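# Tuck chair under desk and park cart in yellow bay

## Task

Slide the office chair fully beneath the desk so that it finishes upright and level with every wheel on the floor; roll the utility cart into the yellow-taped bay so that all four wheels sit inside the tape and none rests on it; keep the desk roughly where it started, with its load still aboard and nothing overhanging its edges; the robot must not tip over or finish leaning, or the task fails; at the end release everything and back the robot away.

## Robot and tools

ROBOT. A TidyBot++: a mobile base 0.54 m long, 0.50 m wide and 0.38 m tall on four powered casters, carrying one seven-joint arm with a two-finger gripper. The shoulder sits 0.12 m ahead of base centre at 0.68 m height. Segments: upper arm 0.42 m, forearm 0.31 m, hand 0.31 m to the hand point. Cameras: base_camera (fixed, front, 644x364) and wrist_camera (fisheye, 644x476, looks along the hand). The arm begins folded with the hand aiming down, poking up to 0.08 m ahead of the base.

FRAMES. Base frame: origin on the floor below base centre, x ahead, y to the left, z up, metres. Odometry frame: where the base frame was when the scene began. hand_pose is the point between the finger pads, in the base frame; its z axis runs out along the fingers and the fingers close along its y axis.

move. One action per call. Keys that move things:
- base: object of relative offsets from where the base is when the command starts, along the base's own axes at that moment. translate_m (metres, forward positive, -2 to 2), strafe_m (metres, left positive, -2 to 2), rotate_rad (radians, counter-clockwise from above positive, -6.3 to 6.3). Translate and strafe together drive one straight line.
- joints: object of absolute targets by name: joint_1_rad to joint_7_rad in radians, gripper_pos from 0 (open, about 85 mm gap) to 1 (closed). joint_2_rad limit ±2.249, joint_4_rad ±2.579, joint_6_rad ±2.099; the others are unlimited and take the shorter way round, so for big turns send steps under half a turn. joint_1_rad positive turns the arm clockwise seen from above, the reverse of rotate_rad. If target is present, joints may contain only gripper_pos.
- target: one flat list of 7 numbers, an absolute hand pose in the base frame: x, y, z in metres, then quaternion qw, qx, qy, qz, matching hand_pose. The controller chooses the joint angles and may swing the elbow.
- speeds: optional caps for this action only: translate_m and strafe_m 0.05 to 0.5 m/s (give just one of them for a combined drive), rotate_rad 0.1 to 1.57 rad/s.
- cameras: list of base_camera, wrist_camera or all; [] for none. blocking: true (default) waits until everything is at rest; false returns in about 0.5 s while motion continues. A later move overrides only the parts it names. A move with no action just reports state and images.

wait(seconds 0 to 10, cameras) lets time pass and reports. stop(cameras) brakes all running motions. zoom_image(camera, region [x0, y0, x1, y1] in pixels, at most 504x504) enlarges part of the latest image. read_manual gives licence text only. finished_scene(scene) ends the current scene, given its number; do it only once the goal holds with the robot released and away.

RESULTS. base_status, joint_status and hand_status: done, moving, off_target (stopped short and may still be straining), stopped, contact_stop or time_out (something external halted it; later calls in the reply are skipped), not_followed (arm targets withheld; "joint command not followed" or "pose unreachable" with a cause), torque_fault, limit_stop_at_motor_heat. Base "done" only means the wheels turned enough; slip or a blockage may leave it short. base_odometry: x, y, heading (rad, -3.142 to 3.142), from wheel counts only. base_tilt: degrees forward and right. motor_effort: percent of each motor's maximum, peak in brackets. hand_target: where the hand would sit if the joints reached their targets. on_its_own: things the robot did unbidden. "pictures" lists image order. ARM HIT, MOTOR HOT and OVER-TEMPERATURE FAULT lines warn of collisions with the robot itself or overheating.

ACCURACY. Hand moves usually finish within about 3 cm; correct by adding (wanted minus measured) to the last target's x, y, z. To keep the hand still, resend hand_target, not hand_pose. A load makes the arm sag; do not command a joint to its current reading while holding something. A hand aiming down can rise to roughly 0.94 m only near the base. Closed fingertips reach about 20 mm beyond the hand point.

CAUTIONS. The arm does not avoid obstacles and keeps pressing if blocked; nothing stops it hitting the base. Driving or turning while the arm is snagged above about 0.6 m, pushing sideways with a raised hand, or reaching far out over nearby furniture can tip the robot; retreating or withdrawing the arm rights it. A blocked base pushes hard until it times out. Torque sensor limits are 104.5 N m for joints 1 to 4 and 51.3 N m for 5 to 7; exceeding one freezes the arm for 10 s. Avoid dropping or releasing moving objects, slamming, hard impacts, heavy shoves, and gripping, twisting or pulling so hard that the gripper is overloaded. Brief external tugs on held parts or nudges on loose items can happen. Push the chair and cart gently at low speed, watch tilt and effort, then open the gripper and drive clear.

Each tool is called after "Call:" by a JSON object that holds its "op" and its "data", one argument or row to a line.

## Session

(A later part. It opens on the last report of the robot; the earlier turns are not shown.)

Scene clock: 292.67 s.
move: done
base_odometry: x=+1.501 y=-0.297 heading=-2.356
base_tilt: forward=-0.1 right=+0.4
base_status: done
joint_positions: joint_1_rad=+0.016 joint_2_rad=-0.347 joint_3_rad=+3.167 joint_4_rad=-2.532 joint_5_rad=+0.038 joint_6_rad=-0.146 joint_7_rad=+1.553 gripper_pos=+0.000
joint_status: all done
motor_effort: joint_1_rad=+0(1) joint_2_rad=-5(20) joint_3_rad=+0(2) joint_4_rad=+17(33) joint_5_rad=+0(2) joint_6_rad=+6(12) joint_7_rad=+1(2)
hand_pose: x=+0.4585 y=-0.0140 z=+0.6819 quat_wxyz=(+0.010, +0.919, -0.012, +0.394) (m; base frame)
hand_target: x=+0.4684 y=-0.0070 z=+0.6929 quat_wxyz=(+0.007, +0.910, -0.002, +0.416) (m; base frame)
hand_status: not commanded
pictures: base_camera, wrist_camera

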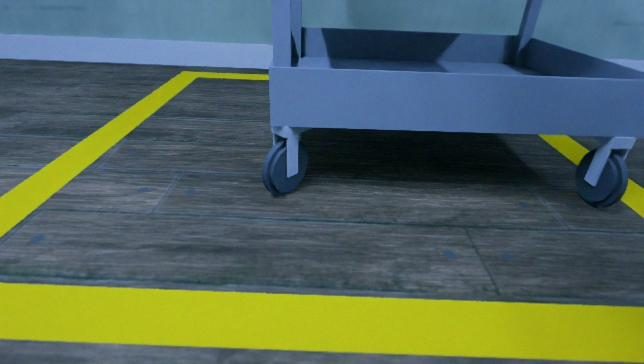

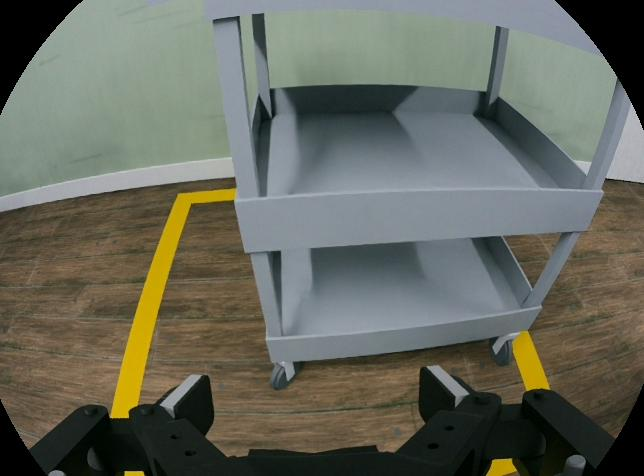

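Call:
{"op": "move", "data": {
  "base": {"rotate_rad":-1.571},
  "cameras": []
}}

Call:
{"op": "move", "data": {
  "base": {"strafe_m":0.15}
}}

Scene clock: 310.97 s.
move: done
base_odometry: x=+1.501 y=-0.297 heading=+2.357
base_tilt: forward=-0.2 right=+0.5
base_status: done
joint_positions: joint_1_rad=+0.016 joint_2_rad=-0.347 joint_3_rad=+3.167 joint_4_rad=-2.532 joint_5_rad=+0.038 joint_6_rad=-0.142 joint_7_rad=+1.553 gripper_pos=+0.000
joint_status: not commanded
motor_effort: joint_1_rad=+0(1) joint_2_rad=-5(6) joint_3_rad=+0(1) joint_4_rad=+17(18) joint_5_rad=+0(0) joint_6_rad=+6(7) joint_7_rad=+1(1)
hand_pose: x=+0.4593 y=-0.0139 z=+0.6827 quat_wxyz=(+0.010, +0.918, -0.012, +0.396) (m; base frame)
hand_target: x=+0.4684 y=-0.0070 z=+0.6929 quat_wxyz=(+0.007, +0.910, -0.002, +0.416) (m; base frame)
hand_status: not commanded
pictures: none
No camera images: "cameras" was empty.

Scene clock: 312.27 s.
move: done
base_odometry: x=+1.395 y=-0.403 heading=+2.356
base_tilt: forward=-0.1 right=+0.5
base_status: done
joint_positions: joint_1_rad=+0.015 joint_2_rad=-0.347 joint_3_rad=+3.163 joint_4_rad=-2.532 joint_5_rad=+0.038 joint_6_rad=-0.142 joint_7_rad=+1.553 gripper_pos=+0.000
joint_status: not commanded
motor_effort: joint_1_rad=+0(1) joint_2_rad=-4(6) joint_3_rad=+0(2) joint_4_rad=+17(18) joint_5_rad=+0(0) joint_6_rad=+5(7) joint_7_rad=+0(1)
hand_pose: x=+0.4593 y=-0.0124 z=+0.6827 quat_wxyz=(+0.010, +0.918, -0.009, +0.396) (m; base frame)
hand_target: x=+0.4684 y=-0.0070 z=+0.6929 quat_wxyz=(+0.007, +0.910, -0.002, +0.416) (m; base frame)
hand_status: not commanded
pictures: base_camera, wrist_camera

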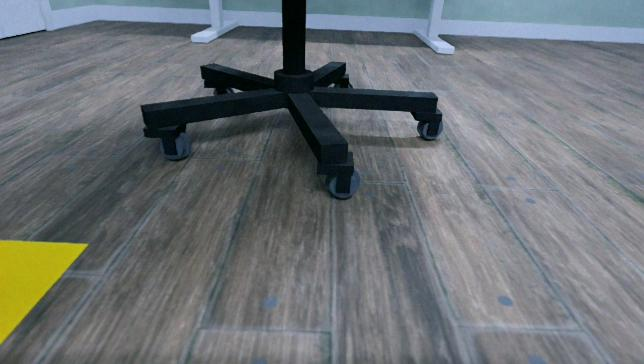

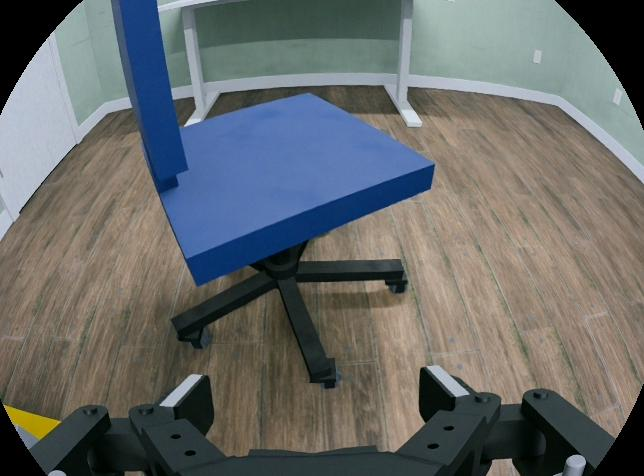

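Call:
{"op": "move", "data": {
  "target": [0.64, -0.2, 0.46, 0.0, 1.0, 0.0, 0.0],
  "joints": {"gripper_pos":1}
}}

Call:
{"op": "move", "data": {
  "base": {"translate_m":0.45},
  "speeds": {"translate_m":0.1}
}}

Scene clock: 353.27 s.
move: off_target
base_odometry: x=+1.395 y=-0.403 heading=+2.356
base_tilt: forward=-0.1 right=+0.4
base_status: not commanded
joint_positions: joint_1_rad=+0.345 joint_2_rad=+0.823 joint_3_rad=+3.160 joint_4_rad=-1.435 joint_5_rad=+0.038 joint_6_rad=-0.862 joint_7_rad=+1.873 gripper_pos=+0.999
joint_status: all done
motor_effort: joint_1_rad=+0(1) joint_2_rad=-40(42) joint_3_rad=-1(1) joint_4_rad=+13(18) joint_5_rad=+1(1) joint_6_rad=+0(7) joint_7_rad=+1(1)
hand_pose: x=+0.6382 y=-0.2057 z=+0.4572 quat_wxyz=(+0.024, +1.000, -0.016, +0.003) (m; base frame)
hand_target: x=+0.6400 y=-0.2000 z=+0.4600 quat_wxyz=(+0.000, +1.000, +0.000, +0.000) (m; base frame)
hand_status: off_target (0.007 m and 3.3 deg from the pose sent, 0.343 m and 46.7 deg at the start)
pictures: base_camera, wrist_camera

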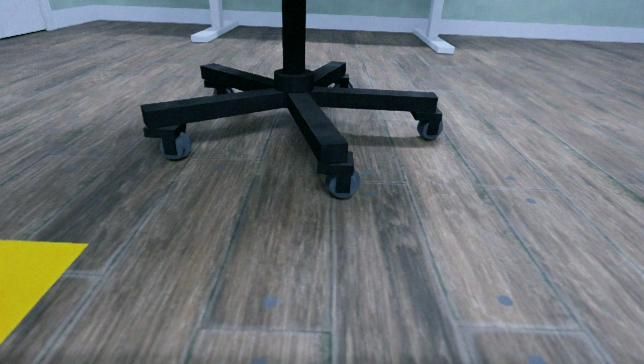

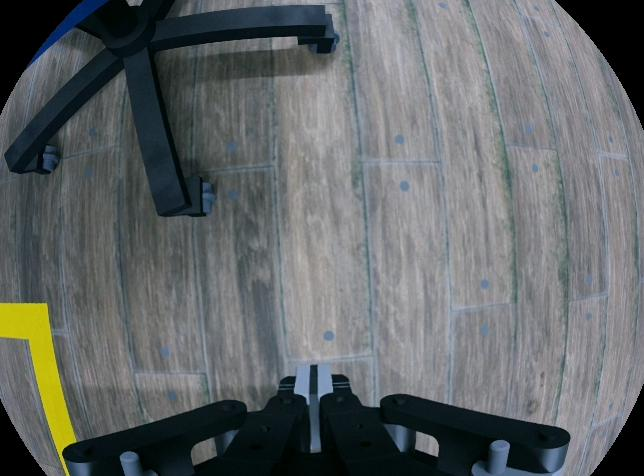

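Scene clock: 358.60 s.
move: done
base_odometry: x=+1.077 y=-0.085 heading=+2.356
base_tilt: forward=-0.1 right=+0.5
base_status: done
joint_positions: joint_1_rad=+0.391 joint_2_rad=+0.825 joint_3_rad=+3.164 joint_4_rad=-1.422 joint_5_rad=+0.035 joint_6_rad=-0.897 joint_7_rad=+1.875 gripper_pos=+0.999
joint_status: not commanded
motor_effort: joint_1_rad=-1(10) joint_2_rad=-40(42) joint_3_rad=-1(10) joint_4_rad=+13(18) joint_5_rad=-1(7) joint_6_rad=-1(6) joint_7_rad=+1(1)
hand_pose: x=+0.6231 y=-0.2290 z=+0.4596 quat_wxyz=(+0.020, +0.999, -0.040, -0.009) (m; base frame)
hand_target: x=+0.6400 y=-0.2000 z=+0.4600 quat_wxyz=(+0.000, +1.000, +0.000, +0.000) (m; base frame)
hand_status: not commanded
pictures: base_camera, wrist_camera

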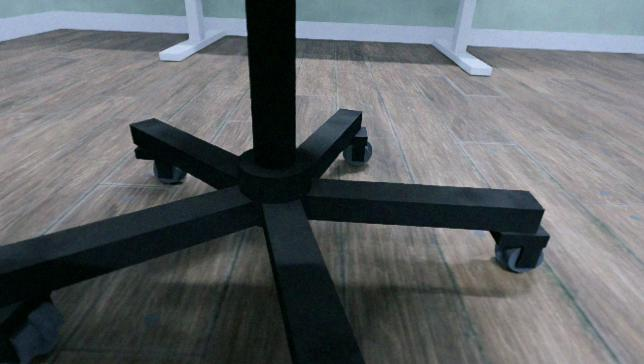

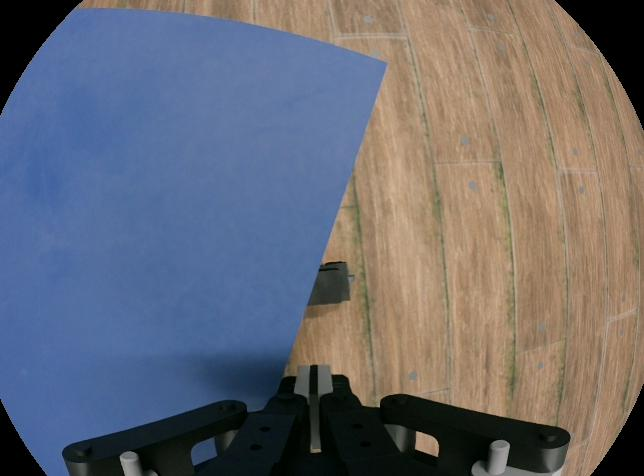

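Call:
{"op": "move", "data": {
  "target": [0.64, -0.34, 0.46, 0.0, 1.0, 0.0, 0.0],
  "cameras": []
}}

Call:
{"op": "move", "data": {
  "target": [0.79, -0.36, 0.46, 0.0, 1.0, 0.0, 0.0],
  "cameras": []
}}

Call:
{"op": "move", "data": {
  "target": [0.80, -0.22, 0.46, 0.0, 1.0, 0.0, 0.0],
  "cameras": ["wrist_camera"]
}}

Call:
{"op": "move", "data": {
  "target": [0.80, -0.1, 0.46, 0.0, 1.0, 0.0, 0.0]
}}

Scene clock: 370.00 s.
move: off_target
base_odometry: x=+1.077 y=-0.085 heading=+2.356
base_tilt: forward=+0.0 right=+0.5
base_status: not commanded
joint_positions: joint_1_rad=+0.571 joint_2_rad=+0.952 joint_3_rad=+3.149 joint_4_rad=-1.133 joint_5_rad=+0.033 joint_6_rad=-1.030 joint_7_rad=+2.082 gripper_pos=+0.999
joint_status: not commanded
motor_effort: joint_1_rad=+0(3) joint_2_rad=-45(46) joint_3_rad=-1(2) joint_4_rad=+15(15) joint_5_rad=+0(1) joint_6_rad=+0(1) joint_7_rad=+1(1)
hand_pose: x=+0.6383 y=-0.3476 z=+0.4603 quat_wxyz=(+0.022, +0.999, -0.024, +0.002) (m; base frame)
hand_target: x=+0.6400 y=-0.3400 z=+0.4600 quat_wxyz=(+0.000, +1.000, +0.000, +0.000) (m; base frame)
hand_status: off_target (0.008 m and 3.7 deg from the pose sent, 0.112 m and 5.3 deg at the start)
pictures: none
No camera images: "cameras" was empty.

Scene clock: 372.40 s.
move: off_target
base_odometry: x=+1.077 y=-0.085 heading=+2.357
base_tilt: forward=+0.0 right=+0.5
base_status: not commanded
joint_positions: joint_1_rad=+0.514 joint_2_rad=+1.412 joint_3_rad=+3.161 joint_4_rad=-0.114 joint_5_rad=+0.019 joint_6_rad=-1.615 joint_7_rad=+2.083 gripper_pos=+0.999
joint_status: not commanded
motor_effort: joint_1_rad=+0(1) joint_2_rad=-54(59) joint_3_rad=-1(2) joint_4_rad=+17(19) joint_5_rad=+0(1) joint_6_rad=-1(2) joint_7_rad=+1(1)
hand_pose: x=+0.7488 y=-0.3682 z=+0.4509 quat_wxyz=(+0.017, +1.000, -0.003, -0.009) (m; base frame)
hand_target: x=+0.7609 y=-0.3452 z=+0.4590 quat_wxyz=(+0.000, +1.000, +0.000, +0.000) (m; base frame)
hand_status: off_target (0.043 m and 2.2 deg from the pose sent, 0.152 m and 3.7 deg at the start; a joint's target at an end of its range on 6 of 62 steps)
pictures: none
No camera images: "cameras" was empty.

Scene clock: 373.97 s.
move: off_target
base_odometry: x=+1.077 y=-0.085 heading=+2.357
base_tilt: forward=-0.1 right=+0.4
base_status: not commanded
joint_positions: joint_1_rad=+0.314 joint_2_rad=+1.295 joint_3_rad=+3.170 joint_4_rad=-0.376 joint_5_rad=+0.005 joint_6_rad=-1.511 joint_7_rad=+1.964 gripper_pos=+0.999
joint_status: not commanded
motor_effort: joint_1_rad=+0(4) joint_2_rad=-53(54) joint_3_rad=+0(2) joint_4_rad=+16(17) joint_5_rad=+0(2) joint_6_rad=-1(1) joint_7_rad=+1(1)
hand_pose: x=+0.7859 y=-0.2290 z=+0.4537 quat_wxyz=(+0.008, +0.999, +0.036, -0.025) (m; base frame)
hand_target: x=+0.8000 y=-0.2200 z=+0.4600 quat_wxyz=(+0.000, +1.000, +0.000, +0.000) (m; base frame)
hand_status: off_target (0.018 m and 5.0 deg from the pose sent, 0.157 m and 2.2 deg at the start)
pictures: wrist_camera

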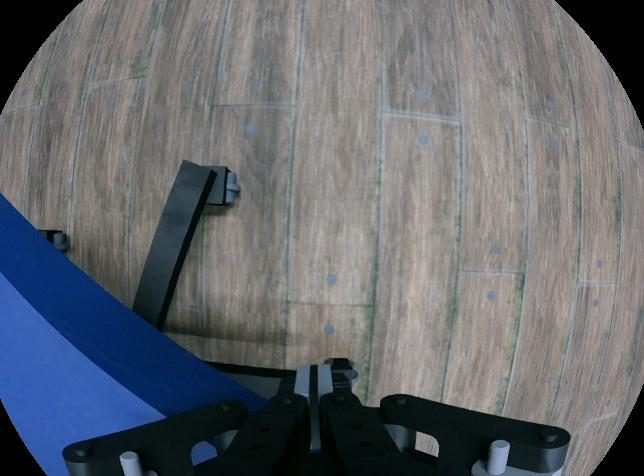

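Scene clock: 375.33 s.
move: off_target
base_odometry: x=+1.077 y=-0.085 heading=+2.356
base_tilt: forward=-0.1 right=+0.5
base_status: not commanded
joint_positions: joint_1_rad=+0.187 joint_2_rad=+1.161 joint_3_rad=+3.183 joint_4_rad=-0.638 joint_5_rad=+0.005 joint_6_rad=-1.314 joint_7_rad=+1.801 gripper_pos=+0.999
joint_status: not commanded
motor_effort: joint_1_rad=-5(6) joint_2_rad=-49(53) joint_3_rad=-4(5) joint_4_rad=+13(16) joint_5_rad=-4(4) joint_6_rad=-4(6) joint_7_rad=+0(1)
hand_pose: x=+0.8040 y=-0.1499 z=+0.4669 quat_wxyz=(+0.024, +1.000, +0.014, +0.009) (m; base frame)
hand_target: x=+0.8000 y=-0.1000 z=+0.4600 quat_wxyz=(+0.000, +1.000, +0.000, +0.000) (m; base frame)
hand_status: off_target (0.051 m and 3.4 deg from the pose sent, 0.130 m and 5.0 deg at the start)
pictures: base_camera, wrist_camera

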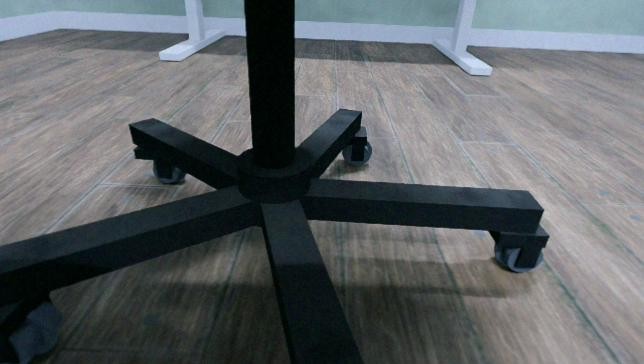

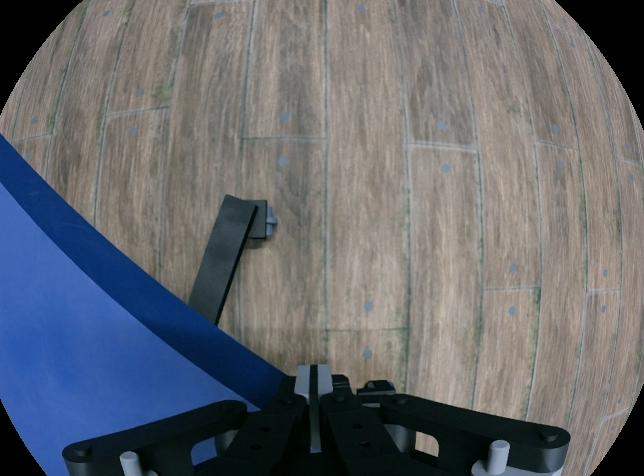

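Call:
{"op": "move", "data": {
  "base": {"strafe_m":0.18},
  "speeds": {"strafe_m":0.1}
}}

Scene clock: 384.47 s.
move: done
base_odometry: x=+0.950 y=-0.213 heading=+2.356
base_tilt: forward=-0.1 right=+0.5
base_status: done
joint_positions: joint_1_rad=+0.202 joint_2_rad=+1.148 joint_3_rad=+3.226 joint_4_rad=-0.640 joint_5_rad=+0.008 joint_6_rad=-1.274 joint_7_rad=+1.799 gripper_pos=+0.999
joint_status: not commanded
motor_effort: joint_1_rad=-11(20) joint_2_rad=-48(51) joint_3_rad=-7(12) joint_4_rad=+12(13) joint_5_rad=-7(12) joint_6_rad=-7(10) joint_7_rad=+1(1)
hand_pose: x=+0.8115 y=-0.1841 z=+0.4774 quat_wxyz=(+0.050, +0.998, -0.002, +0.030) (m; base frame)
hand_target: x=+0.8000 y=-0.1000 z=+0.4600 quat_wxyz=(+0.000, +1.000, +0.000, +0.000) (m; base frame)
hand_status: not commanded
pictures: base_camera, wrist_camera

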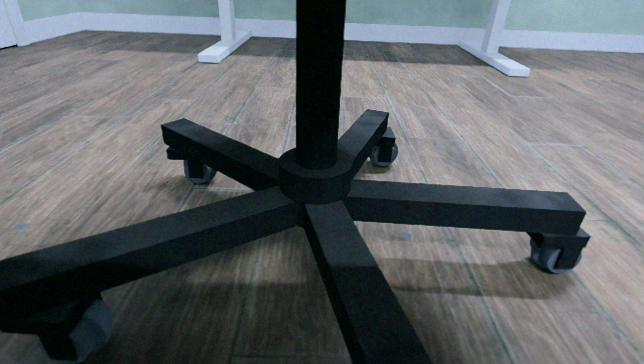

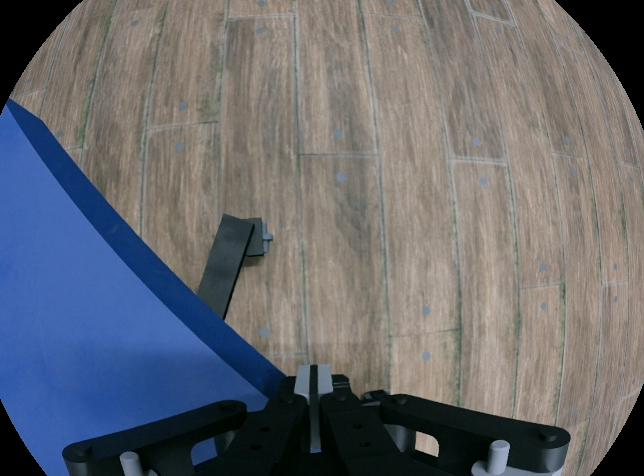

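Call:
{"op": "move", "data": {
  "base": {"strafe_m":0.16},
  "speeds": {"strafe_m":0.1}
}}

Scene clock: 390.57 s.
move: done
base_odometry: x=+0.837 y=-0.326 heading=+2.356
base_tilt: forward=+0.0 right=+0.4
base_status: done
joint_positions: joint_1_rad=+0.206 joint_2_rad=+1.138 joint_3_rad=+3.229 joint_4_rad=-0.640 joint_5_rad=+0.015 joint_6_rad=-1.269 joint_7_rad=+1.799 gripper_pos=+0.999
joint_status: not commanded
motor_effort: joint_1_rad=-11(21) joint_2_rad=-47(50) joint_3_rad=-7(13) joint_4_rad=+11(13) joint_5_rad=-7(14) joint_6_rad=-7(11) joint_7_rad=+0(1)
hand_pose: x=+0.8131 y=-0.1908 z=+0.4845 quat_wxyz=(+0.057, +0.998, -0.003, +0.036) (m; base frame)
hand_target: x=+0.8000 y=-0.1000 z=+0.4600 quat_wxyz=(+0.000, +1.000, +0.000, +0.000) (m; base frame)
hand_status: not commanded
pictures: base_camera, wrist_camera

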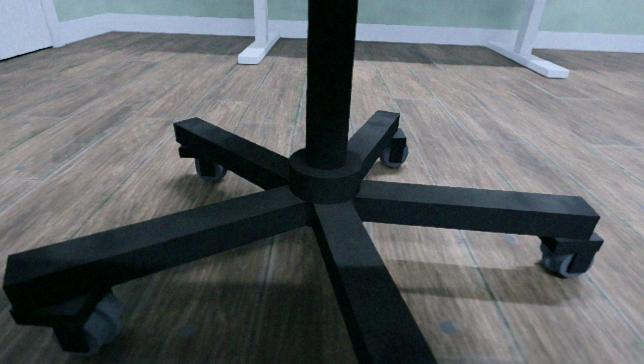

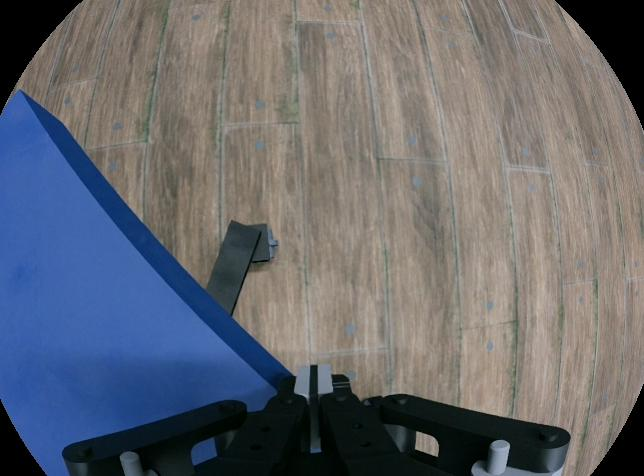

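Call:
{"op": "move", "data": {
  "base": {"strafe_m":-0.12},
  "cameras": []
}}

Call:
{"op": "move", "data": {
  "base": {"translate_m":-0.3},
  "joints": {"joint_1_rad":0,"joint_2_rad":-0.35,"joint_3_rad":3.16,"joint_4_rad":-2.53,"joint_5_rad":0.04,"joint_6_rad":0,"joint_7_rad":1.55}
}}

Scene clock: 407.23 s.
move: done
base_odometry: x=+0.921 y=-0.241 heading=+2.357
base_tilt: forward=+0.0 right=+0.5
base_status: done
joint_positions: joint_1_rad=+0.145 joint_2_rad=+1.152 joint_3_rad=+3.177 joint_4_rad=-0.663 joint_5_rad=-0.011 joint_6_rad=-1.294 joint_7_rad=+1.799 gripper_pos=+0.999
joint_status: not commanded
motor_effort: joint_1_rad=+0(10) joint_2_rad=-51(53) joint_3_rad=-1(7) joint_4_rad=+16(17) joint_5_rad=+0(7) joint_6_rad=+0(7) joint_7_rad=+1(1)
hand_pose: x=+0.8091 y=-0.1136 z=+0.4651 quat_wxyz=(+0.014, +0.999, +0.033, +0.013) (m; base frame)
hand_target: x=+0.8000 y=-0.1000 z=+0.4600 quat_wxyz=(+0.000, +1.000, +0.000, +0.000) (m; base frame)
hand_status: not commanded
pictures: none
No camera images: "cameras" was empty.

Scene clock: 410.53 s.
move: done
base_odometry: x=+1.134 y=-0.453 heading=+2.357
base_tilt: forward=-0.1 right=+0.5
base_status: done
joint_positions: joint_1_rad=+0.024 joint_2_rad=-0.336 joint_3_rad=+3.174 joint_4_rad=-2.512 joint_5_rad=-0.009 joint_6_rad=-0.048 joint_7_rad=+1.620 gripper_pos=+0.999
joint_status: all done
motor_effort: joint_1_rad=+0(8) joint_2_rad=-7(54) joint_3_rad=+0(6) joint_4_rad=+18(19) joint_5_rad=+0(5) joint_6_rad=+7(11) joint_7_rad=+1(2)
hand_pose: x=+0.4857 y=-0.0189 z=+0.7110 quat_wxyz=(+0.016, +0.897, -0.009, +0.443) (m; base frame)
hand_target: x=+0.4880 y=-0.0052 z=+0.7191 quat_wxyz=(+0.006, +0.887, -0.001, +0.462) (m; base frame)
hand_status: not commanded
pictures: base_camera, wrist_camera

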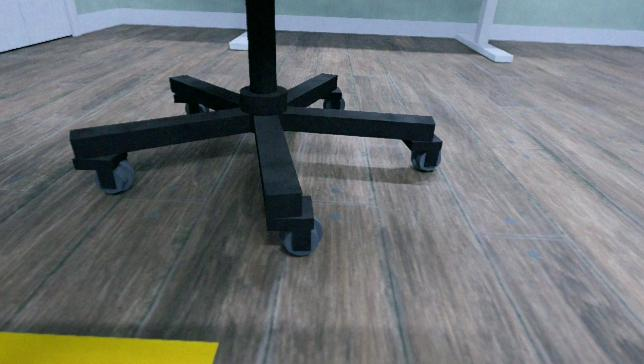

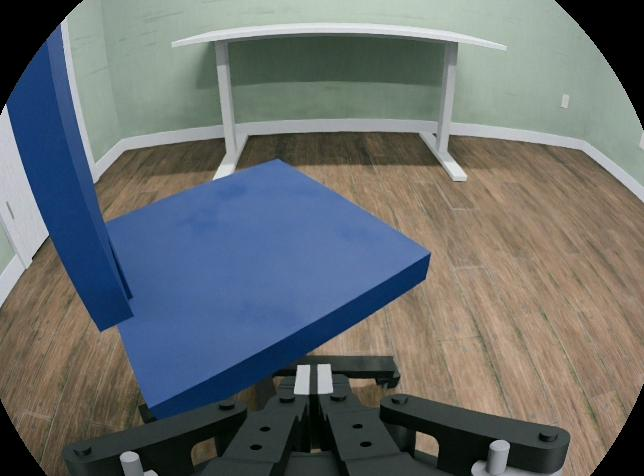

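Call:
{"op": "move", "data": {
  "base": {"translate_m":-0.15},
  "joints": {"joint_1_rad":-0.64,"joint_6_rad":0.6,"gripper_pos":0}
}}

Scene clock: 453.50 s.
move: done
base_odometry: x=+1.240 y=-0.559 heading=+2.357
base_tilt: forward=-0.1 right=+0.4
base_status: done
joint_positions: joint_1_rad=-0.618 joint_2_rad=-0.350 joint_3_rad=+3.171 joint_4_rad=-2.520 joint_5_rad=-0.008 joint_6_rad=+0.550 joint_7_rad=+1.619 gripper_pos=+0.000
joint_status: all done
motor_effort: joint_1_rad=+0(2) joint_2_rad=-7(8) joint_3_rad=+0(1) joint_4_rad=+19(20) joint_5_rad=+0(1) joint_6_rad=+9(9) joint_7_rad=+1(1)
hand_pose: x=+0.4746 y=+0.2358 z=+0.8845 quat_wxyz=(-0.189, +0.690, +0.220, +0.663) (m; base frame)
hand_target: x=+0.4601 y=+0.2536 z=+0.8943 quat_wxyz=(-0.221, +0.673, +0.227, +0.668) (m; base frame)
hand_status: not commanded
pictures: base_camera, wrist_camera

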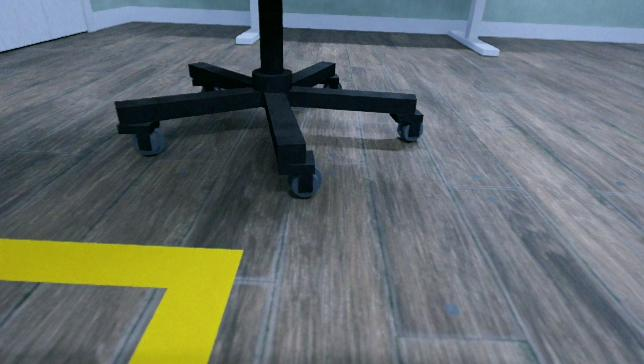

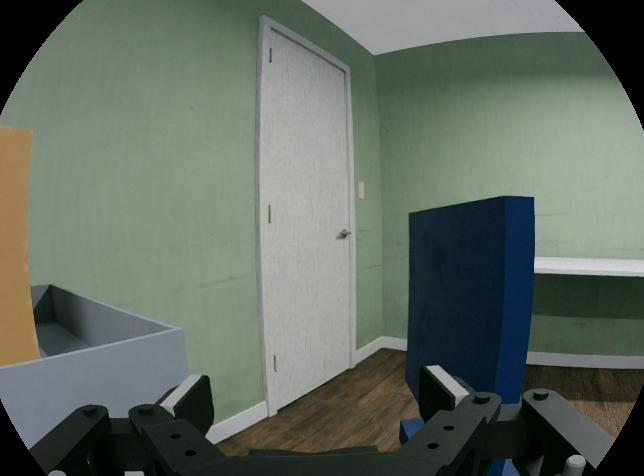

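Call:
{"op": "move", "data": {
  "target": [0.6, 0.08, 0.8, -0.226, 0.67, 0.226, 0.67]
}}

Scene clock: 468.40 s.
move: off_target
base_odometry: x=+1.240 y=-0.559 heading=+2.357
base_tilt: forward=-0.1 right=+0.5
base_status: not commanded
joint_positions: joint_1_rad=+0.581 joint_2_rad=+0.293 joint_3_rad=+2.958 joint_4_rad=-2.425 joint_5_rad=+1.074 joint_6_rad=+1.264 joint_7_rad=+1.272 gripper_pos=+0.000
joint_status: not commanded
motor_effort: joint_1_rad=+0(1) joint_2_rad=-19(21) joint_3_rad=-2(3) joint_4_rad=+10(19) joint_5_rad=-3(3) joint_6_rad=+8(9) joint_7_rad=+0(1)
hand_pose: x=+0.6021 y=+0.0726 z=+0.7866 quat_wxyz=(-0.187, +0.685, +0.228, +0.666) (m; base frame)
hand_target: x=+0.6000 y=+0.0800 z=+0.8000 quat_wxyz=(-0.226, +0.670, +0.226, +0.670) (m; base frame)
hand_status: off_target (0.015 m and 4.8 deg from the pose sent, 0.217 m and 4.9 deg at the start)
pictures: base_camera, wrist_camera

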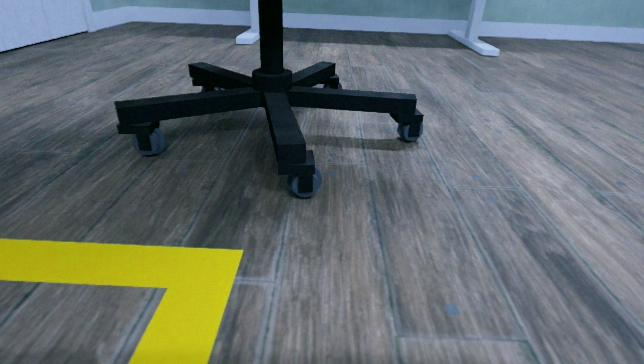

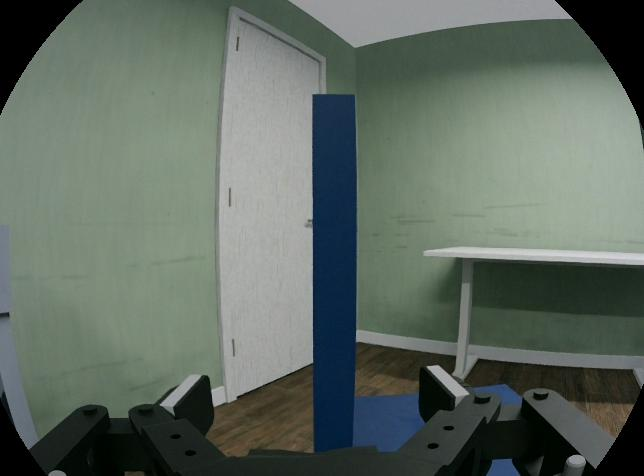

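Call:
{"op": "move", "data": {
  "base": {"translate_m":0.17,"strafe_m":0.11},
  "speeds": {"translate_m":0.1},
  "cameras": ["wrist_camera"]
}}

Scene clock: 480.90 s.
move: done
base_odometry: x=+1.042 y=-0.517 heading=+2.357
base_tilt: forward=-0.1 right=+0.5
base_status: done
joint_positions: joint_1_rad=+0.586 joint_2_rad=+0.295 joint_3_rad=+2.954 joint_4_rad=-2.423 joint_5_rad=+1.076 joint_6_rad=+1.267 joint_7_rad=+1.271 gripper_pos=+0.000
joint_status: not commanded
motor_effort: joint_1_rad=+0(1) joint_2_rad=-19(21) joint_3_rad=-2(3) joint_4_rad=+10(11) joint_5_rad=-3(3) joint_6_rad=+8(9) joint_7_rad=+1(1)
hand_pose: x=+0.6026 y=+0.0722 z=+0.7877 quat_wxyz=(-0.189, +0.683, +0.228, +0.667) (m; base frame)
hand_target: x=+0.6000 y=+0.0800 z=+0.8000 quat_wxyz=(-0.226, +0.670, +0.226, +0.670) (m; base frame)
hand_status: not commanded
pictures: wrist_camera

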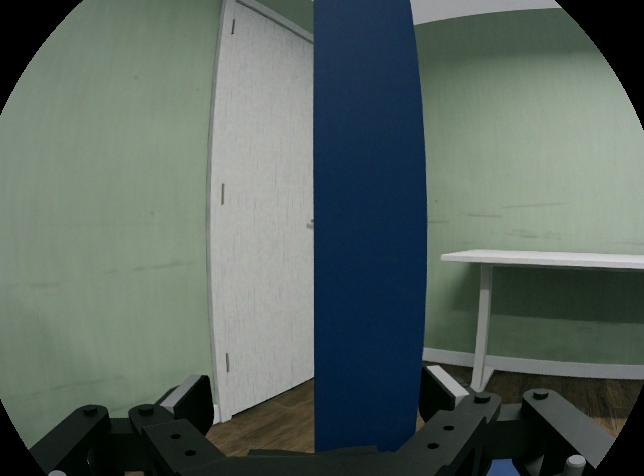

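Call:
{"op": "move", "data": {
  "base": {"translate_m":0.011,"strafe_m":-0.015},
  "speeds": {"translate_m":0.1},
  "cameras": []
}}

Call:
{"op": "move", "data": {
  "joints": {"gripper_pos":0.75}
}}

Scene clock: 491.00 s.
move: done
base_odometry: x=+1.044 y=-0.498 heading=+2.357
base_tilt: forward=-0.1 right=+0.5
base_status: done
joint_positions: joint_1_rad=+0.588 joint_2_rad=+0.300 joint_3_rad=+2.953 joint_4_rad=-2.419 joint_5_rad=+1.079 joint_6_rad=+1.268 joint_7_rad=+1.271 gripper_pos=+0.000
joint_status: not commanded
motor_effort: joint_1_rad=+0(1) joint_2_rad=-19(21) joint_3_rad=-2(3) joint_4_rad=+10(11) joint_5_rad=-3(3) joint_6_rad=+8(8) joint_7_rad=+0(1)
hand_pose: x=+0.6037 y=+0.0715 z=+0.7870 quat_wxyz=(-0.189, +0.683, +0.228, +0.667) (m; base frame)
hand_target: x=+0.6000 y=+0.0800 z=+0.8000 quat_wxyz=(-0.226, +0.670, +0.226, +0.670) (m; base frame)
hand_status: not commanded
pictures: none
No camera images: "cameras" was empty.

Scene clock: 491.97 s.
move: off_target
base_odometry: x=+1.044 y=-0.498 heading=+2.357
base_tilt: forward=-0.1 right=+0.5
base_status: not commanded
joint_positions: joint_1_rad=+0.592 joint_2_rad=+0.301 joint_3_rad=+2.953 joint_4_rad=-2.418 joint_5_rad=+1.080 joint_6_rad=+1.269 joint_7_rad=+1.262 gripper_pos=+0.579
joint_status: gripper_pos off_target (ended at +0.579, target +0.750)
motor_effort: joint_1_rad=-1(3) joint_2_rad=-19(21) joint_3_rad=-4(6) joint_4_rad=+11(13) joint_5_rad=-2(4) joint_6_rad=+8(9) joint_7_rad=+0(3)
hand_pose: x=+0.6040 y=+0.0698 z=+0.7871 quat_wxyz=(-0.191, +0.684, +0.225, +0.667) (m; base frame)
hand_target: x=+0.6000 y=+0.0800 z=+0.8000 quat_wxyz=(-0.226, +0.670, +0.226, +0.670) (m; base frame)
hand_status: not commanded
pictures: base_camera, wrist_camera

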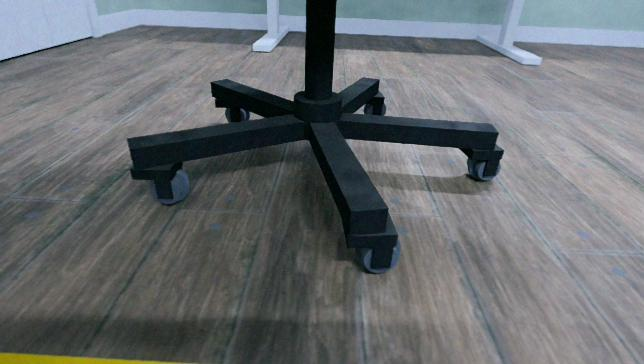

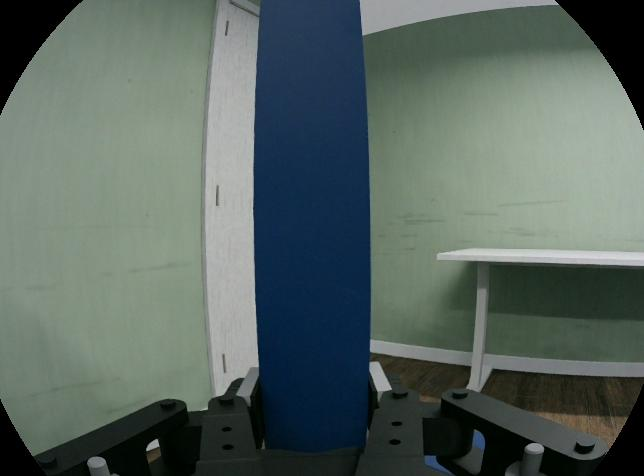

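Call:
{"op": "move", "data": {
  "base": {"translate_m":0.35,"strafe_m":-0.6},
  "speeds": {"translate_m":0.12},
  "cameras": []
}}

Call:
{"op": "move", "data": {
  "base": {"rotate_rad":0.45},
  "speeds": {"rotate_rad":0.12}
}}

Scene clock: 509.03 s.
move: done
base_odometry: x=+1.220 y=+0.174 heading=+2.358
base_tilt: forward=+0.0 right=+0.4
base_status: done
joint_positions: joint_1_rad=+0.594 joint_2_rad=+0.302 joint_3_rad=+2.940 joint_4_rad=-2.407 joint_5_rad=+1.133 joint_6_rad=+1.307 joint_7_rad=+1.255 gripper_pos=+0.750
joint_status: not commanded
on_its_own: gripper_pos moved +0.171 to your old target +0.750
motor_effort: joint_1_rad=+0(19) joint_2_rad=-19(22) joint_3_rad=-2(16) joint_4_rad=+10(30) joint_5_rad=-3(30) joint_6_rad=+9(9) joint_7_rad=+1(3)
hand_pose: x=+0.5948 y=+0.0885 z=+0.7972 quat_wxyz=(-0.213, +0.665, +0.250, +0.671) (m; base frame)
hand_target: x=+0.6000 y=+0.0800 z=+0.8000 quat_wxyz=(-0.226, +0.670, +0.226, +0.670) (m; base frame)
hand_status: not commanded
pictures: none
No camera images: "cameras" was empty.

Scene clock: 513.17 s.
move: done
base_odometry: x=+1.220 y=+0.174 heading=+2.807
base_tilt: forward=-0.1 right=+0.5
base_status: done
joint_positions: joint_1_rad=+0.594 joint_2_rad=+0.302 joint_3_rad=+2.940 joint_4_rad=-2.407 joint_5_rad=+1.133 joint_6_rad=+1.307 joint_7_rad=+1.255 gripper_pos=+0.750
joint_status: not commanded
motor_effort: joint_1_rad=+0(2) joint_2_rad=-20(20) joint_3_rad=-3(4) joint_4_rad=+10(10) joint_5_rad=-3(4) joint_6_rad=+8(9) joint_7_rad=+0(1)
hand_pose: x=+0.5949 y=+0.0884 z=+0.7972 quat_wxyz=(-0.213, +0.665, +0.250, +0.671) (m; base frame)
hand_target: x=+0.6000 y=+0.0800 z=+0.8000 quat_wxyz=(-0.226, +0.670, +0.226, +0.670) (m; base frame)
hand_status: not commanded
pictures: base_camera, wrist_camera

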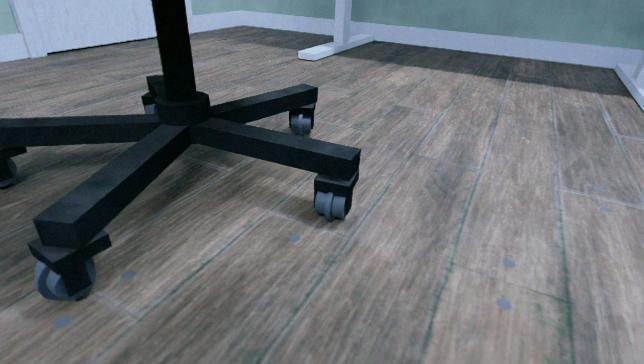

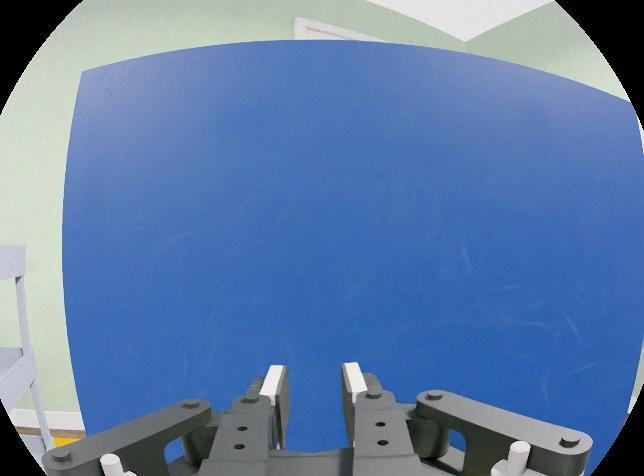

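Call:
{"op": "move", "data": {
  "base": {"translate_m":-0.35},
  "cameras": []
}}

Call:
{"op": "move", "data": {
  "joints": {"joint_1_rad":-0.3,"joint_2_rad":-0.35,"joint_3_rad":3.16,"joint_4_rad":-2.53,"joint_5_rad":0.04,"joint_6_rad":0.1,"joint_7_rad":1.55,"gripper_pos":0}
}}

Scene clock: 522.87 s.
move: done
base_odometry: x=+1.551 y=+0.059 heading=+2.808
base_tilt: forward=-0.1 right=+0.5
base_status: done
joint_positions: joint_1_rad=+0.594 joint_2_rad=+0.303 joint_3_rad=+2.940 joint_4_rad=-2.407 joint_5_rad=+1.133 joint_6_rad=+1.307 joint_7_rad=+1.255 gripper_pos=+0.750
joint_status: not commanded
motor_effort: joint_1_rad=+0(1) joint_2_rad=-19(22) joint_3_rad=-3(3) joint_4_rad=+10(11) joint_5_rad=-3(4) joint_6_rad=+8(9) joint_7_rad=+1(1)
hand_pose: x=+0.5950 y=+0.0883 z=+0.7968 quat_wxyz=(-0.213, +0.665, +0.250, +0.670) (m; base frame)
hand_target: x=+0.6000 y=+0.0800 z=+0.8000 quat_wxyz=(-0.226, +0.670, +0.226, +0.670) (m; base frame)
hand_status: not commanded
pictures: none
No camera images: "cameras" was empty.

Scene clock: 525.43 s.
move: done
base_odometry: x=+1.551 y=+0.059 heading=+2.808
base_tilt: forward=-0.2 right=+0.4
base_status: not commanded
joint_positions: joint_1_rad=-0.277 joint_2_rad=-0.335 joint_3_rad=+3.145 joint_4_rad=-2.512 joint_5_rad=+0.090 joint_6_rad=+0.138 joint_7_rad=+1.480 gripper_pos=+0.000
joint_status: all done
motor_effort: joint_1_rad=+0(2) joint_2_rad=-7(22) joint_3_rad=+1(4) joint_4_rad=+18(20) joint_5_rad=+0(4) joint_6_rad=+8(9) joint_7_rad=+0(1)
hand_pose: x=+0.5005 y=+0.1123 z=+0.7594 quat_wxyz=(-0.077, +0.844, +0.119, +0.518) (m; base frame)
hand_target: x=+0.4886 y=+0.1097 z=+0.7455 quat_wxyz=(-0.071, +0.853, +0.129, +0.501) (m; base frame)
hand_status: not commanded
pictures: base_camera, wrist_camera

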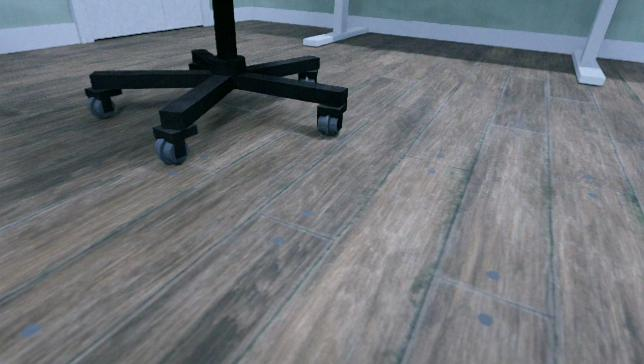

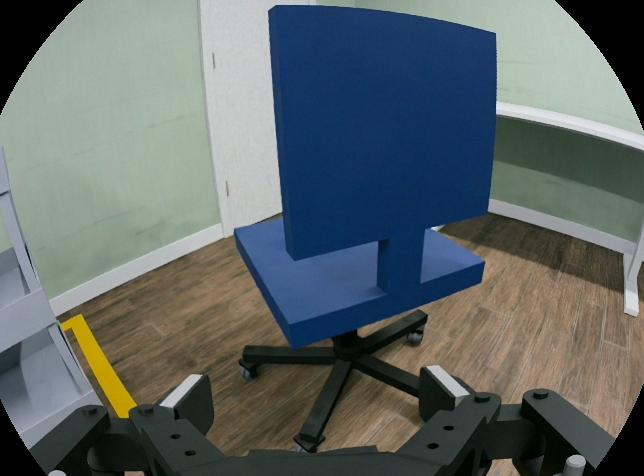

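Call:
{"op": "move", "data": {
  "joints": {"joint_1_rad":0,"joint_6_rad":-0.9},
  "cameras": []
}}

Call:
{"op": "move", "data": {
  "base": {"translate_m":1.19,"strafe_m":-0.81},
  "cameras": []
}}

Call:
{"op": "move", "data": {
  "base": {"rotate_rad":1.52},
  "cameras": []
}}

Call:
{"op": "move", "data": {
  "target": [0.5, 0.07, 0.8, -0.226, 0.67, 0.226, 0.67]
}}

Scene clock: 570.17 s.
move: done
base_odometry: x=+1.551 y=+0.059 heading=+2.808
base_tilt: forward=-0.1 right=+0.4
base_status: not commanded
joint_positions: joint_1_rad=-0.023 joint_2_rad=-0.335 joint_3_rad=+3.147 joint_4_rad=-2.516 joint_5_rad=+0.089 joint_6_rad=-0.856 joint_7_rad=+1.481 gripper_pos=+0.000
joint_status: all done
motor_effort: joint_1_rad=+0(2) joint_2_rad=-3(6) joint_3_rad=+0(1) joint_4_rad=+14(18) joint_5_rad=+1(1) joint_6_rad=+0(8) joint_7_rad=+1(1)
hand_pose: x=+0.2715 y=-0.0167 z=+0.5901 quat_wxyz=(+0.031, +0.998, -0.009, +0.054) (m; base frame)
hand_target: x=+0.2518 y=-0.0101 z=+0.5866 quat_wxyz=(+0.013, +0.999, -0.007, +0.031) (m; base frame)
hand_status: not commanded
pictures: none
No camera images: "cameras" was empty.

Scene clock: 573.83 s.
move: done
base_odometry: x=+0.692 y=+1.215 heading=+2.808
base_tilt: forward=+0.0 right=+0.4
base_status: done
joint_positions: joint_1_rad=-0.023 joint_2_rad=-0.342 joint_3_rad=+3.149 joint_4_rad=-2.517 joint_5_rad=+0.085 joint_6_rad=-0.863 joint_7_rad=+1.481 gripper_pos=+0.000
joint_status: not commanded
motor_effort: joint_1_rad=+0(1) joint_2_rad=-2(3) joint_3_rad=+0(1) joint_4_rad=+14(16) joint_5_rad=+0(1) joint_6_rad=+1(2) joint_7_rad=+0(1)
hand_pose: x=+0.2694 y=-0.0161 z=+0.5905 quat_wxyz=(+0.030, +0.998, -0.011, +0.053) (m; base frame)
hand_target: x=+0.2518 y=-0.0101 z=+0.5866 quat_wxyz=(+0.013, +0.999, -0.007, +0.031) (m; base frame)
hand_status: not commanded
pictures: none
No camera images: "cameras" was empty.

Scene clock: 576.10 s.
move: done
base_odometry: x=+0.692 y=+1.215 heading=-1.957
base_tilt: forward=-0.2 right=+0.4
base_status: done
joint_positions: joint_1_rad=-0.022 joint_2_rad=-0.342 joint_3_rad=+3.149 joint_4_rad=-2.517 joint_5_rad=+0.084 joint_6_rad=-0.863 joint_7_rad=+1.481 gripper_pos=+0.000
joint_status: not commanded
motor_effort: joint_1_rad=+0(1) joint_2_rad=-2(3) joint_3_rad=+0(1) joint_4_rad=+15(15) joint_5_rad=+1(1) joint_6_rad=+1(2) joint_7_rad=+1(1)
hand_pose: x=+0.2693 y=-0.0160 z=+0.5905 quat_wxyz=(+0.029, +0.998, -0.012, +0.053) (m; base frame)
hand_target: x=+0.2518 y=-0.0101 z=+0.5866 quat_wxyz=(+0.013, +0.999, -0.007, +0.031) (m; base frame)
hand_status: not commanded
pictures: none
No camera images: "cameras" was empty.

Scene clock: 579.07 s.
move: off_target
base_odometry: x=+0.692 y=+1.215 heading=-1.957
base_tilt: forward=-0.1 right=+0.4
base_status: not commanded
joint_positions: joint_1_rad=-1.389 joint_2_rad=-1.012 joint_3_rad=+4.436 joint_4_rad=-2.547 joint_5_rad=+0.388 joint_6_rad=+0.388 joint_7_rad=+2.096 gripper_pos=+0.000
joint_status: not commanded
motor_effort: joint_1_rad=+1(1) joint_2_rad=+15(16) joint_3_rad=-11(11) joint_4_rad=+11(18) joint_5_rad=+2(2) joint_6_rad=+7(7) joint_7_rad=+1(1)
hand_pose: x=+0.5390 y=+0.0303 z=+0.8184 quat_wxyz=(-0.222, +0.687, +0.166, +0.672) (m; base frame)
hand_target: x=+0.5321 y=+0.0410 z=+0.8259 quat_wxyz=(-0.203, +0.661, +0.203, +0.694) (m; base frame)
hand_status: off_target (0.059 m and 7.2 deg from the pose sent, 0.323 m and 92.0 deg at the start; a joint's target at an end of its range on 72 of 72 steps)
pictures: base_camera, wrist_camera

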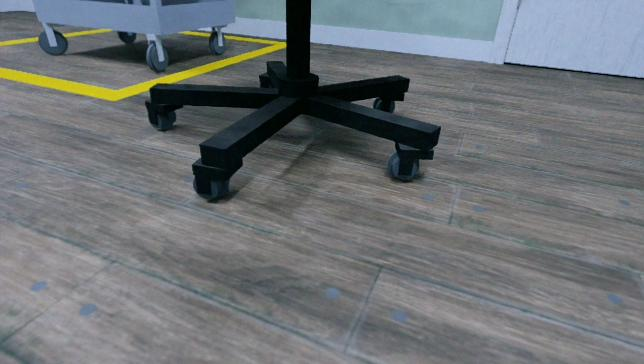

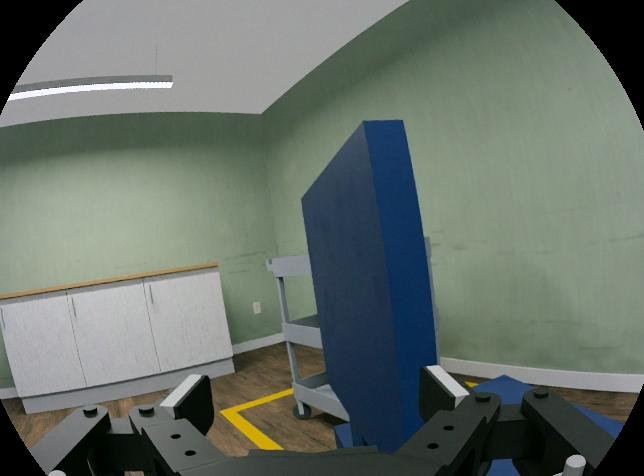

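Call:
{"op": "move", "data": {
  "base": {"translate_m":0.21,"strafe_m":0.03},
  "speeds": {"translate_m":0.1},
  "cameras": ["wrist_camera"]
}}

Scene clock: 596.47 s.
move: done
base_odometry: x=+0.641 y=+1.008 heading=-1.956
base_tilt: forward=-0.1 right=+0.5
base_status: done
joint_positions: joint_1_rad=-1.395 joint_2_rad=-1.013 joint_3_rad=+4.438 joint_4_rad=-2.552 joint_5_rad=+0.390 joint_6_rad=+0.391 joint_7_rad=+2.097 gripper_pos=+0.000
joint_status: not commanded
motor_effort: joint_1_rad=+1(2) joint_2_rad=+14(16) joint_3_rad=-10(11) joint_4_rad=+11(12) joint_5_rad=+2(3) joint_6_rad=+6(8) joint_7_rad=+1(1)
hand_pose: x=+0.5375 y=+0.0337 z=+0.8175 quat_wxyz=(-0.225, +0.686, +0.169, +0.671) (m; base frame)
hand_target: x=+0.5321 y=+0.0410 z=+0.8259 quat_wxyz=(-0.203, +0.661, +0.203, +0.694) (m; base frame)
hand_status: not commanded
pictures: wrist_camera

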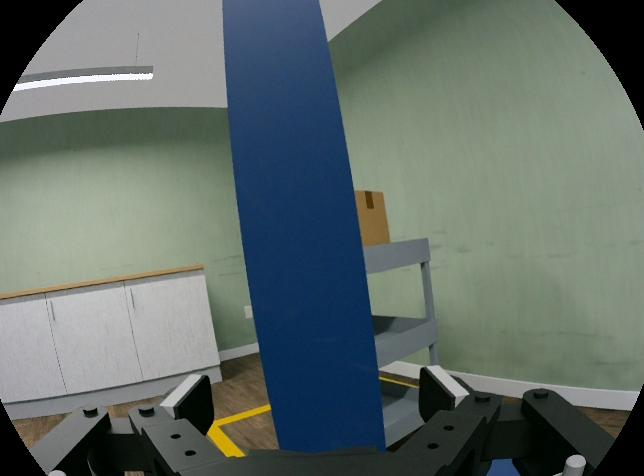

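Call:
{"op": "move", "data": {
  "joints": {"gripper_pos":0.85},
  "cameras": []
}}

Call:
{"op": "move", "data": {
  "base": {"translate_m":-0.23,"strafe_m":0.1},
  "speeds": {"translate_m":0.1}
}}

Scene clock: 613.10 s.
move: off_target
base_odometry: x=+0.641 y=+1.009 heading=-1.956
base_tilt: forward=+0.0 right=+0.5
base_status: not commanded
joint_positions: joint_1_rad=-1.416 joint_2_rad=-1.013 joint_3_rad=+4.446 joint_4_rad=-2.552 joint_5_rad=+0.408 joint_6_rad=+0.394 joint_7_rad=+2.121 gripper_pos=+0.567
joint_status: gripper_pos off_target (ended at +0.567, target +0.850)
motor_effort: joint_1_rad=+3(7) joint_2_rad=+12(16) joint_3_rad=-11(15) joint_4_rad=+8(14) joint_5_rad=+0(4) joint_6_rad=+8(12) joint_7_rad=-2(3)
hand_pose: x=+0.5369 y=+0.0421 z=+0.8166 quat_wxyz=(-0.220, +0.681, +0.189, +0.673) (m; base frame)
hand_target: x=+0.5321 y=+0.0410 z=+0.8259 quat_wxyz=(-0.203, +0.661, +0.203, +0.694) (m; base frame)
hand_status: not commanded
pictures: none
No camera images: "cameras" was empty.

Scene clock: 616.13 s.
move: done
base_odometry: x=+0.820 y=+1.184 heading=-1.956
base_tilt: forward=-0.1 right=+0.5
base_status: done
joint_positions: joint_1_rad=-1.379 joint_2_rad=-1.012 joint_3_rad=+4.503 joint_4_rad=-2.512 joint_5_rad=+0.408 joint_6_rad=+0.423 joint_7_rad=+2.139 gripper_pos=+0.574
joint_status: not commanded
motor_effort: joint_1_rad=-7(11) joint_2_rad=+12(13) joint_3_rad=-20(24) joint_4_rad=-1(7) joint_5_rad=+3(5) joint_6_rad=+4(9) joint_7_rad=-5(6)
hand_pose: x=+0.5612 y=-0.0070 z=+0.8166 quat_wxyz=(-0.183, +0.688, +0.146, +0.687) (m; base frame)
hand_target: x=+0.5321 y=+0.0410 z=+0.8259 quat_wxyz=(-0.203, +0.661, +0.203, +0.694) (m; base frame)
hand_status: not commanded
pictures: base_camera, wrist_camera

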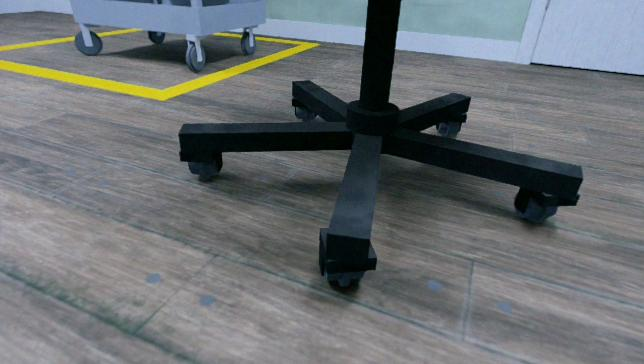

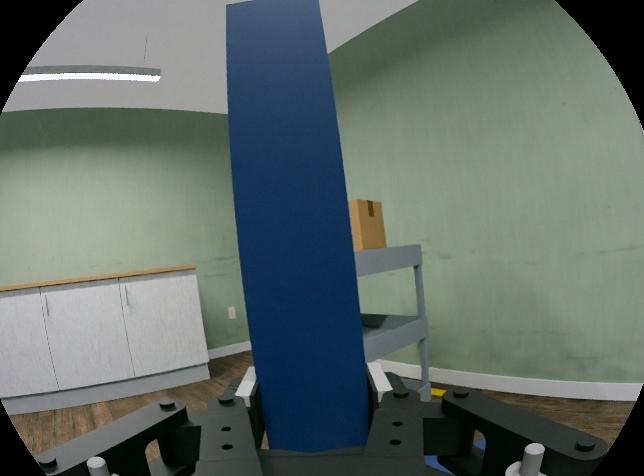

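Call:
{"op": "move", "data": {
  "base": {"rotate_rad":-0.5},
  "speeds": {"rotate_rad":0.12}
}}

Scene clock: 627.80 s.
move: done
base_odometry: x=+0.820 y=+1.184 heading=-2.455
base_tilt: forward=-0.1 right=+0.4
base_status: done
joint_positions: joint_1_rad=-1.427 joint_2_rad=-1.024 joint_3_rad=+4.437 joint_4_rad=-2.596 joint_5_rad=+0.423 joint_6_rad=+0.414 joint_7_rad=+2.139 gripper_pos=+0.850
joint_status: not commanded
on_its_own: gripper_pos moved +0.276 to your old target +0.850
motor_effort: joint_1_rad=+0(13) joint_2_rad=+14(16) joint_3_rad=-10(20) joint_4_rad=+10(27) joint_5_rad=+2(4) joint_6_rad=+7(15) joint_7_rad=+1(5)
hand_pose: x=+0.5195 y=+0.0605 z=+0.8128 quat_wxyz=(-0.228, +0.671, +0.210, +0.673) (m; base frame)
hand_target: x=+0.5321 y=+0.0410 z=+0.8259 quat_wxyz=(-0.203, +0.661, +0.203, +0.694) (m; base frame)
hand_status: not commanded
pictures: base_camera, wrist_camera

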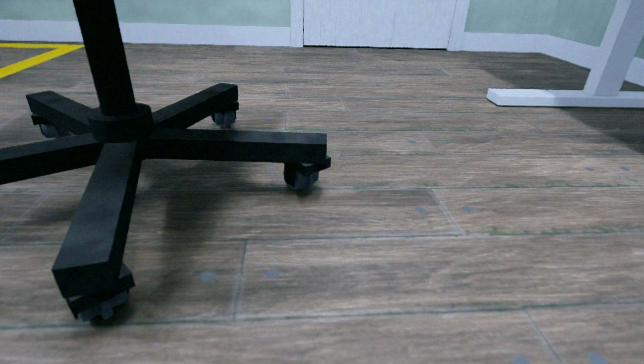

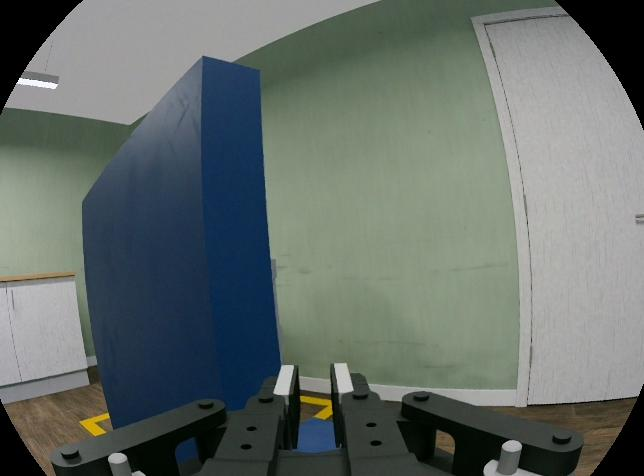

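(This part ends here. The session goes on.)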